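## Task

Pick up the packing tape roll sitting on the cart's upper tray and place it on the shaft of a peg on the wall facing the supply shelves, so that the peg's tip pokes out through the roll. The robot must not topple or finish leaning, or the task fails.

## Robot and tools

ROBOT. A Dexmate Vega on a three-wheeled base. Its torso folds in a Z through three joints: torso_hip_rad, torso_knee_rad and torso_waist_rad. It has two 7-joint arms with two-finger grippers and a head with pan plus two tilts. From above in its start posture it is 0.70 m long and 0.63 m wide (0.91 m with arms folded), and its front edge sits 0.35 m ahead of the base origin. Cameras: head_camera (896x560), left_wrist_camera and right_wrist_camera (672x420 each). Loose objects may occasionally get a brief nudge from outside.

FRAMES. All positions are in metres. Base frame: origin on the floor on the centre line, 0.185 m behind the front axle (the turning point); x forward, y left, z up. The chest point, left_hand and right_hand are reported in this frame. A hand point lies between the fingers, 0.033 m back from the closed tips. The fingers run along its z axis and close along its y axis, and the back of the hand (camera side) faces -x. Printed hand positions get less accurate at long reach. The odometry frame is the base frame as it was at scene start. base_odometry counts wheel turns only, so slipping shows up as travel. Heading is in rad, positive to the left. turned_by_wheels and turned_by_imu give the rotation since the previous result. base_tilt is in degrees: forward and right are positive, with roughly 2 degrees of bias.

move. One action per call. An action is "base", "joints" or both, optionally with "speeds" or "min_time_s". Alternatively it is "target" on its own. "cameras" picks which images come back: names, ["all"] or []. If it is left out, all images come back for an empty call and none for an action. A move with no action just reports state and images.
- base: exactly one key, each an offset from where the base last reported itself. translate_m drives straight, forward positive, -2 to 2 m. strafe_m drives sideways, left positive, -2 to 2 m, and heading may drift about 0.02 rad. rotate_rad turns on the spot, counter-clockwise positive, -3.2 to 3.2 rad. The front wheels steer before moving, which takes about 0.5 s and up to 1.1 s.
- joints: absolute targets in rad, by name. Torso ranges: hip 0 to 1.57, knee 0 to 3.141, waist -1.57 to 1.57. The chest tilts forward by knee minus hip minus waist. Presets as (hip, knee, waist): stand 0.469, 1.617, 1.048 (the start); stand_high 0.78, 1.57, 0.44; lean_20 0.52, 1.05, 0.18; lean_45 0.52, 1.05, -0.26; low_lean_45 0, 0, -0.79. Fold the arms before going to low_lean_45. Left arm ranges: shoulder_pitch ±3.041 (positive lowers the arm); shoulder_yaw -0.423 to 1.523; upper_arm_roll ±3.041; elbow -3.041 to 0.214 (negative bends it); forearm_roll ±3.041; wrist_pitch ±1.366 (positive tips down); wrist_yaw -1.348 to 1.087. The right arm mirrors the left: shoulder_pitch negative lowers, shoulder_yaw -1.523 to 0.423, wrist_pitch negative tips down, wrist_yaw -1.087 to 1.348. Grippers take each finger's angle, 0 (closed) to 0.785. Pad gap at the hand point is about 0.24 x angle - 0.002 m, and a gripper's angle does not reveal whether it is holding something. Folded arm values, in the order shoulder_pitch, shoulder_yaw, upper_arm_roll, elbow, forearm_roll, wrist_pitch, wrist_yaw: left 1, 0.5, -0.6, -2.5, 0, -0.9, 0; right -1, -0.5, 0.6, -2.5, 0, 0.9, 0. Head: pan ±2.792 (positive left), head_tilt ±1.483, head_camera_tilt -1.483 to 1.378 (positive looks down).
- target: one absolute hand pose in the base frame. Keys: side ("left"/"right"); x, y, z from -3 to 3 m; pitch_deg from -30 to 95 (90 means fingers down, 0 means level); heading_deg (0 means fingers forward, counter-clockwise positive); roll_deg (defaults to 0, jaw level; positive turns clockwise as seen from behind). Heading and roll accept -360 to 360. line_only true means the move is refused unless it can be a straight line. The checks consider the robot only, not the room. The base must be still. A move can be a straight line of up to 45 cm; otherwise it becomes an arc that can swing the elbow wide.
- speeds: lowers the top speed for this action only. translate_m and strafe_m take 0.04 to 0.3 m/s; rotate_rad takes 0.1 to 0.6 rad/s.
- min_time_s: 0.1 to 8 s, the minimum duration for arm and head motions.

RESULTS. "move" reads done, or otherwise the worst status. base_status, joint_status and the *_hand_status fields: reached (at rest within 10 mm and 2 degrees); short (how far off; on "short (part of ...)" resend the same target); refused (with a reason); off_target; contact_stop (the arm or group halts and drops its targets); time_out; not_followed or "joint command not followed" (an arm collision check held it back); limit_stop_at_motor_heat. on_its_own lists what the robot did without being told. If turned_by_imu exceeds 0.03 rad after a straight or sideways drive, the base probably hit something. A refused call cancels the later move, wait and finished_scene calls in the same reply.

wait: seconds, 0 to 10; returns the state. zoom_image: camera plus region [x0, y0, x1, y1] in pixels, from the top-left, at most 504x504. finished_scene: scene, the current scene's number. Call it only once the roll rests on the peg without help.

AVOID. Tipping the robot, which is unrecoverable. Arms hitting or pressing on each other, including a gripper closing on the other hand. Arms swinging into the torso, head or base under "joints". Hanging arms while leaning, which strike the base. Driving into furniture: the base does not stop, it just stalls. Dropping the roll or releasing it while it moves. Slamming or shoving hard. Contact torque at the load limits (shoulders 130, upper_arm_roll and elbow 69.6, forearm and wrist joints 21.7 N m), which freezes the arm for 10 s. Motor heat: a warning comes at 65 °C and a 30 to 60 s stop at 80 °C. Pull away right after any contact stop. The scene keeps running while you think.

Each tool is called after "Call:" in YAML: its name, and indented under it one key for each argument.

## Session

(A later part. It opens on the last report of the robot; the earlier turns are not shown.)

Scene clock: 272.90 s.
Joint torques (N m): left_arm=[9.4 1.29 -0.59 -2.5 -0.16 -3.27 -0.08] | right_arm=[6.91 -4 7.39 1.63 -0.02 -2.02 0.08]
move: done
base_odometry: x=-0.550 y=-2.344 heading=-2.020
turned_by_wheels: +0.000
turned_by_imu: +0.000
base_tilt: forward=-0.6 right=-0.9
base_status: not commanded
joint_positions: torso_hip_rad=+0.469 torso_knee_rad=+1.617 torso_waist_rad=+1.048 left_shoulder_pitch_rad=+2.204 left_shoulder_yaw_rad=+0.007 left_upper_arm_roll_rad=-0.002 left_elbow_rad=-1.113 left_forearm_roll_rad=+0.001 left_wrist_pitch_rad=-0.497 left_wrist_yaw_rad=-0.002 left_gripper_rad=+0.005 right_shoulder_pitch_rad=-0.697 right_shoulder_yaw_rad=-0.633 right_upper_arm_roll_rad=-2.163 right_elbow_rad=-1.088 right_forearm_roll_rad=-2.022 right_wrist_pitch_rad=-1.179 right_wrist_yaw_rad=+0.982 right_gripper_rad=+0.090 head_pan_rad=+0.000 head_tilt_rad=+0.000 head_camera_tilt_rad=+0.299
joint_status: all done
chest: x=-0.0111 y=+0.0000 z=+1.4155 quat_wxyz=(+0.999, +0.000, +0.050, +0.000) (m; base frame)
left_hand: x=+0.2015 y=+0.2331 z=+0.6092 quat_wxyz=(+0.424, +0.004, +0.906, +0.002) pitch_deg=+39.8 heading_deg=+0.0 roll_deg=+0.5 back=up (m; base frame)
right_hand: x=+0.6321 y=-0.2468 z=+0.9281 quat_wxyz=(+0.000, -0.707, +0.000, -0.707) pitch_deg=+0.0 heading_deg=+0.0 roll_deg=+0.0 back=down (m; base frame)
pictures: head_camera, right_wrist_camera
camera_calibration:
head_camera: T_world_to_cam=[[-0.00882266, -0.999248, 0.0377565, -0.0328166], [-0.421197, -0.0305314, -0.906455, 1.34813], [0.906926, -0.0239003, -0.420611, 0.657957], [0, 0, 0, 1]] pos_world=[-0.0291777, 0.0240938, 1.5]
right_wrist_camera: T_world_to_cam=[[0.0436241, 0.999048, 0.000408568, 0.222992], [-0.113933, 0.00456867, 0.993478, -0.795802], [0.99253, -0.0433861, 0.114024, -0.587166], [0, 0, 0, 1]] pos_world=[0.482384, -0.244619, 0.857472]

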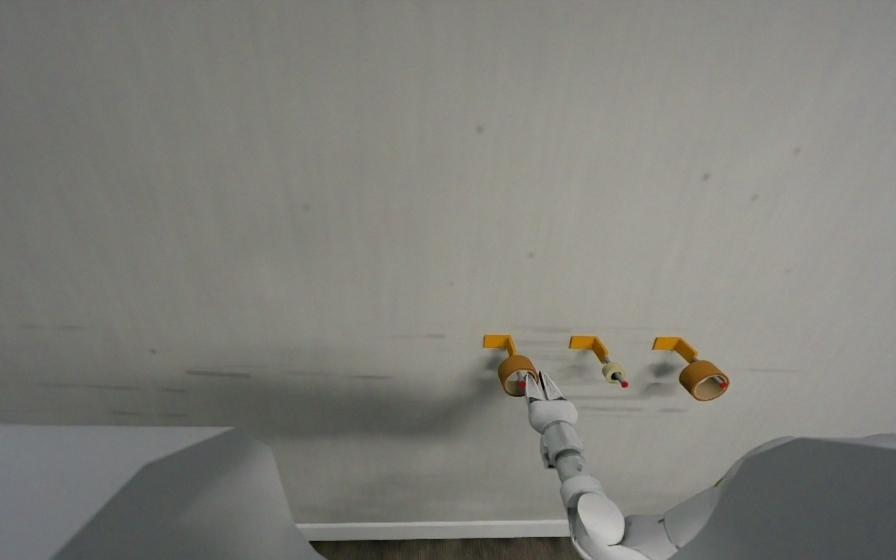

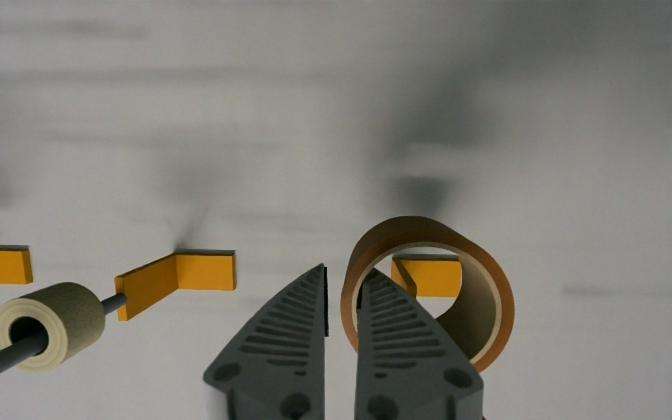

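Call:
move:
  base: {"translate_m": -0.15}
  speeds: {"translate_m": 0.04}
  cameras: ["head_camera","right_wrist_camera"]

Scene clock: 282.67 s.
Joint torques (N m): left_arm=[7.18 2.56 1.57 -1.69 0.17 -1.66 0.22] | right_arm=[6.86 -4.28 7.01 0.81 -0.35 -1.26 0.12]
move: done
base_odometry: x=-0.484 y=-2.209 heading=-2.019
turned_by_wheels: +0.001
turned_by_imu: +0.003
base_tilt: forward=-0.5 right=-0.9
base_status: done
joint_positions: torso_hip_rad=+0.469 torso_knee_rad=+1.617 torso_waist_rad=+1.048 left_shoulder_pitch_rad=+2.204 left_shoulder_yaw_rad=+0.007 left_upper_arm_roll_rad=-0.002 left_elbow_rad=-1.113 left_forearm_roll_rad=+0.001 left_wrist_pitch_rad=-0.497 left_wrist_yaw_rad=-0.002 left_gripper_rad=+0.005 right_shoulder_pitch_rad=-0.697 right_shoulder_yaw_rad=-0.633 right_upper_arm_roll_rad=-2.163 right_elbow_rad=-1.088 right_forearm_roll_rad=-2.022 right_wrist_pitch_rad=-1.179 right_wrist_yaw_rad=+0.982 right_gripper_rad=+0.090 head_pan_rad=+0.000 head_tilt_rad=+0.000 head_camera_tilt_rad=+0.299
joint_status: not commanded
chest: x=-0.0112 y=+0.0000 z=+1.4155 quat_wxyz=(+0.999, +0.000, +0.050, +0.000) (m; base frame)
left_hand: x=+0.2015 y=+0.2331 z=+0.6092 quat_wxyz=(+0.424, +0.004, +0.905, +0.002) pitch_deg=+39.8 heading_deg=+0.0 roll_deg=+0.5 back=up (m; base frame)
right_hand: x=+0.6320 y=-0.2468 z=+0.9281 quat_wxyz=(+0.000, -0.707, +0.000, -0.707) pitch_deg=+0.0 heading_deg=+0.0 roll_deg=+0.0 back=down (m; base frame)
pictures: head_camera, right_wrist_camera
camera_calibration:
head_camera: T_world_to_cam=[[-0.00882507, -0.999248, 0.0377514, -0.0328089], [-0.421197, -0.0305258, -0.906455, 1.34813], [0.906926, -0.0239003, -0.420611, 0.657957], [0, 0, 0, 1]] pos_world=[-0.0291777, 0.0240939, 1.5]
right_wrist_camera: T_world_to_cam=[[0.0437232, 0.999044, 0.000420296, 0.223033], [-0.113933, 0.00456832, 0.993478, -0.795901], [0.992526, -0.043486, 0.114023, -0.587204], [0, 0, 0, 1]] pos_world=[0.482384, -0.244718, 0.857572]

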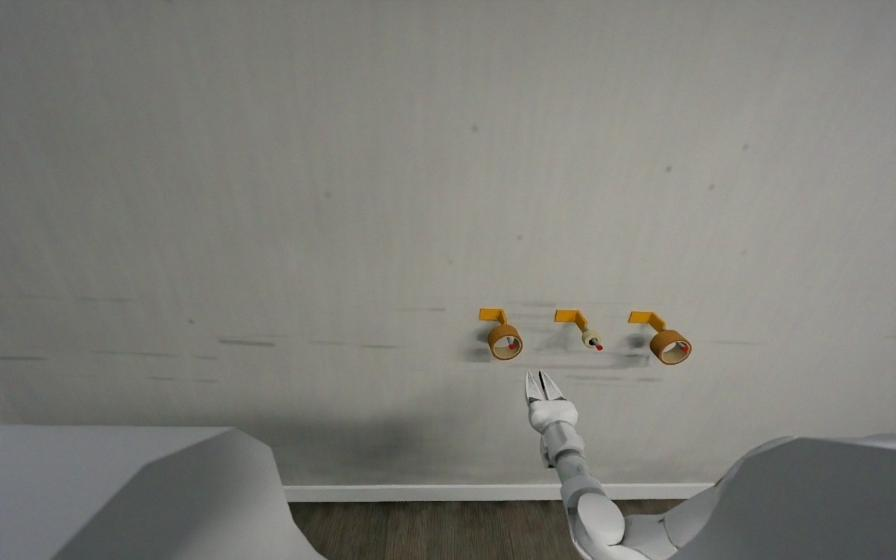

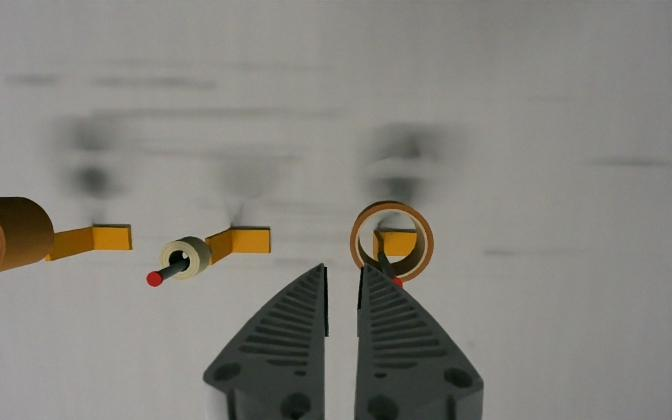

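Call:
zoom_image:
  camera: "right_wrist_camera"
  region: [330, 190, 450, 300]

Call:
zoom_image:
  camera: "head_camera"
  region: [470, 300, 540, 370]

Scaled by 4.200 from the camera's 672x420 image, which has a finer 960x600 frame.

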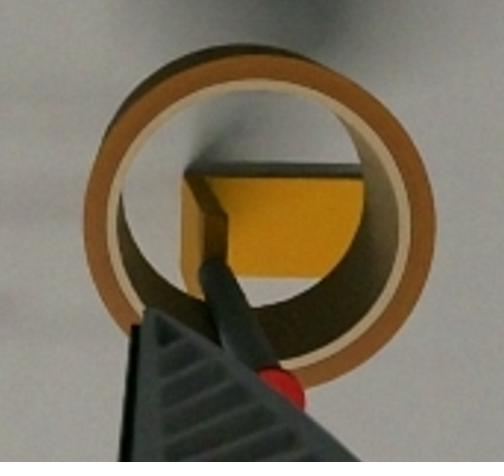

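Scaled by 7.200 from the camera's 896x560 image, which has a finer 960x600 frame.

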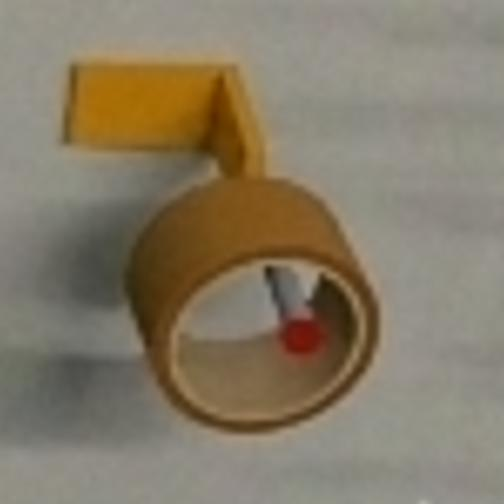

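Call:
finished_scene:
  scene: 3

The scene is finished: the task was done.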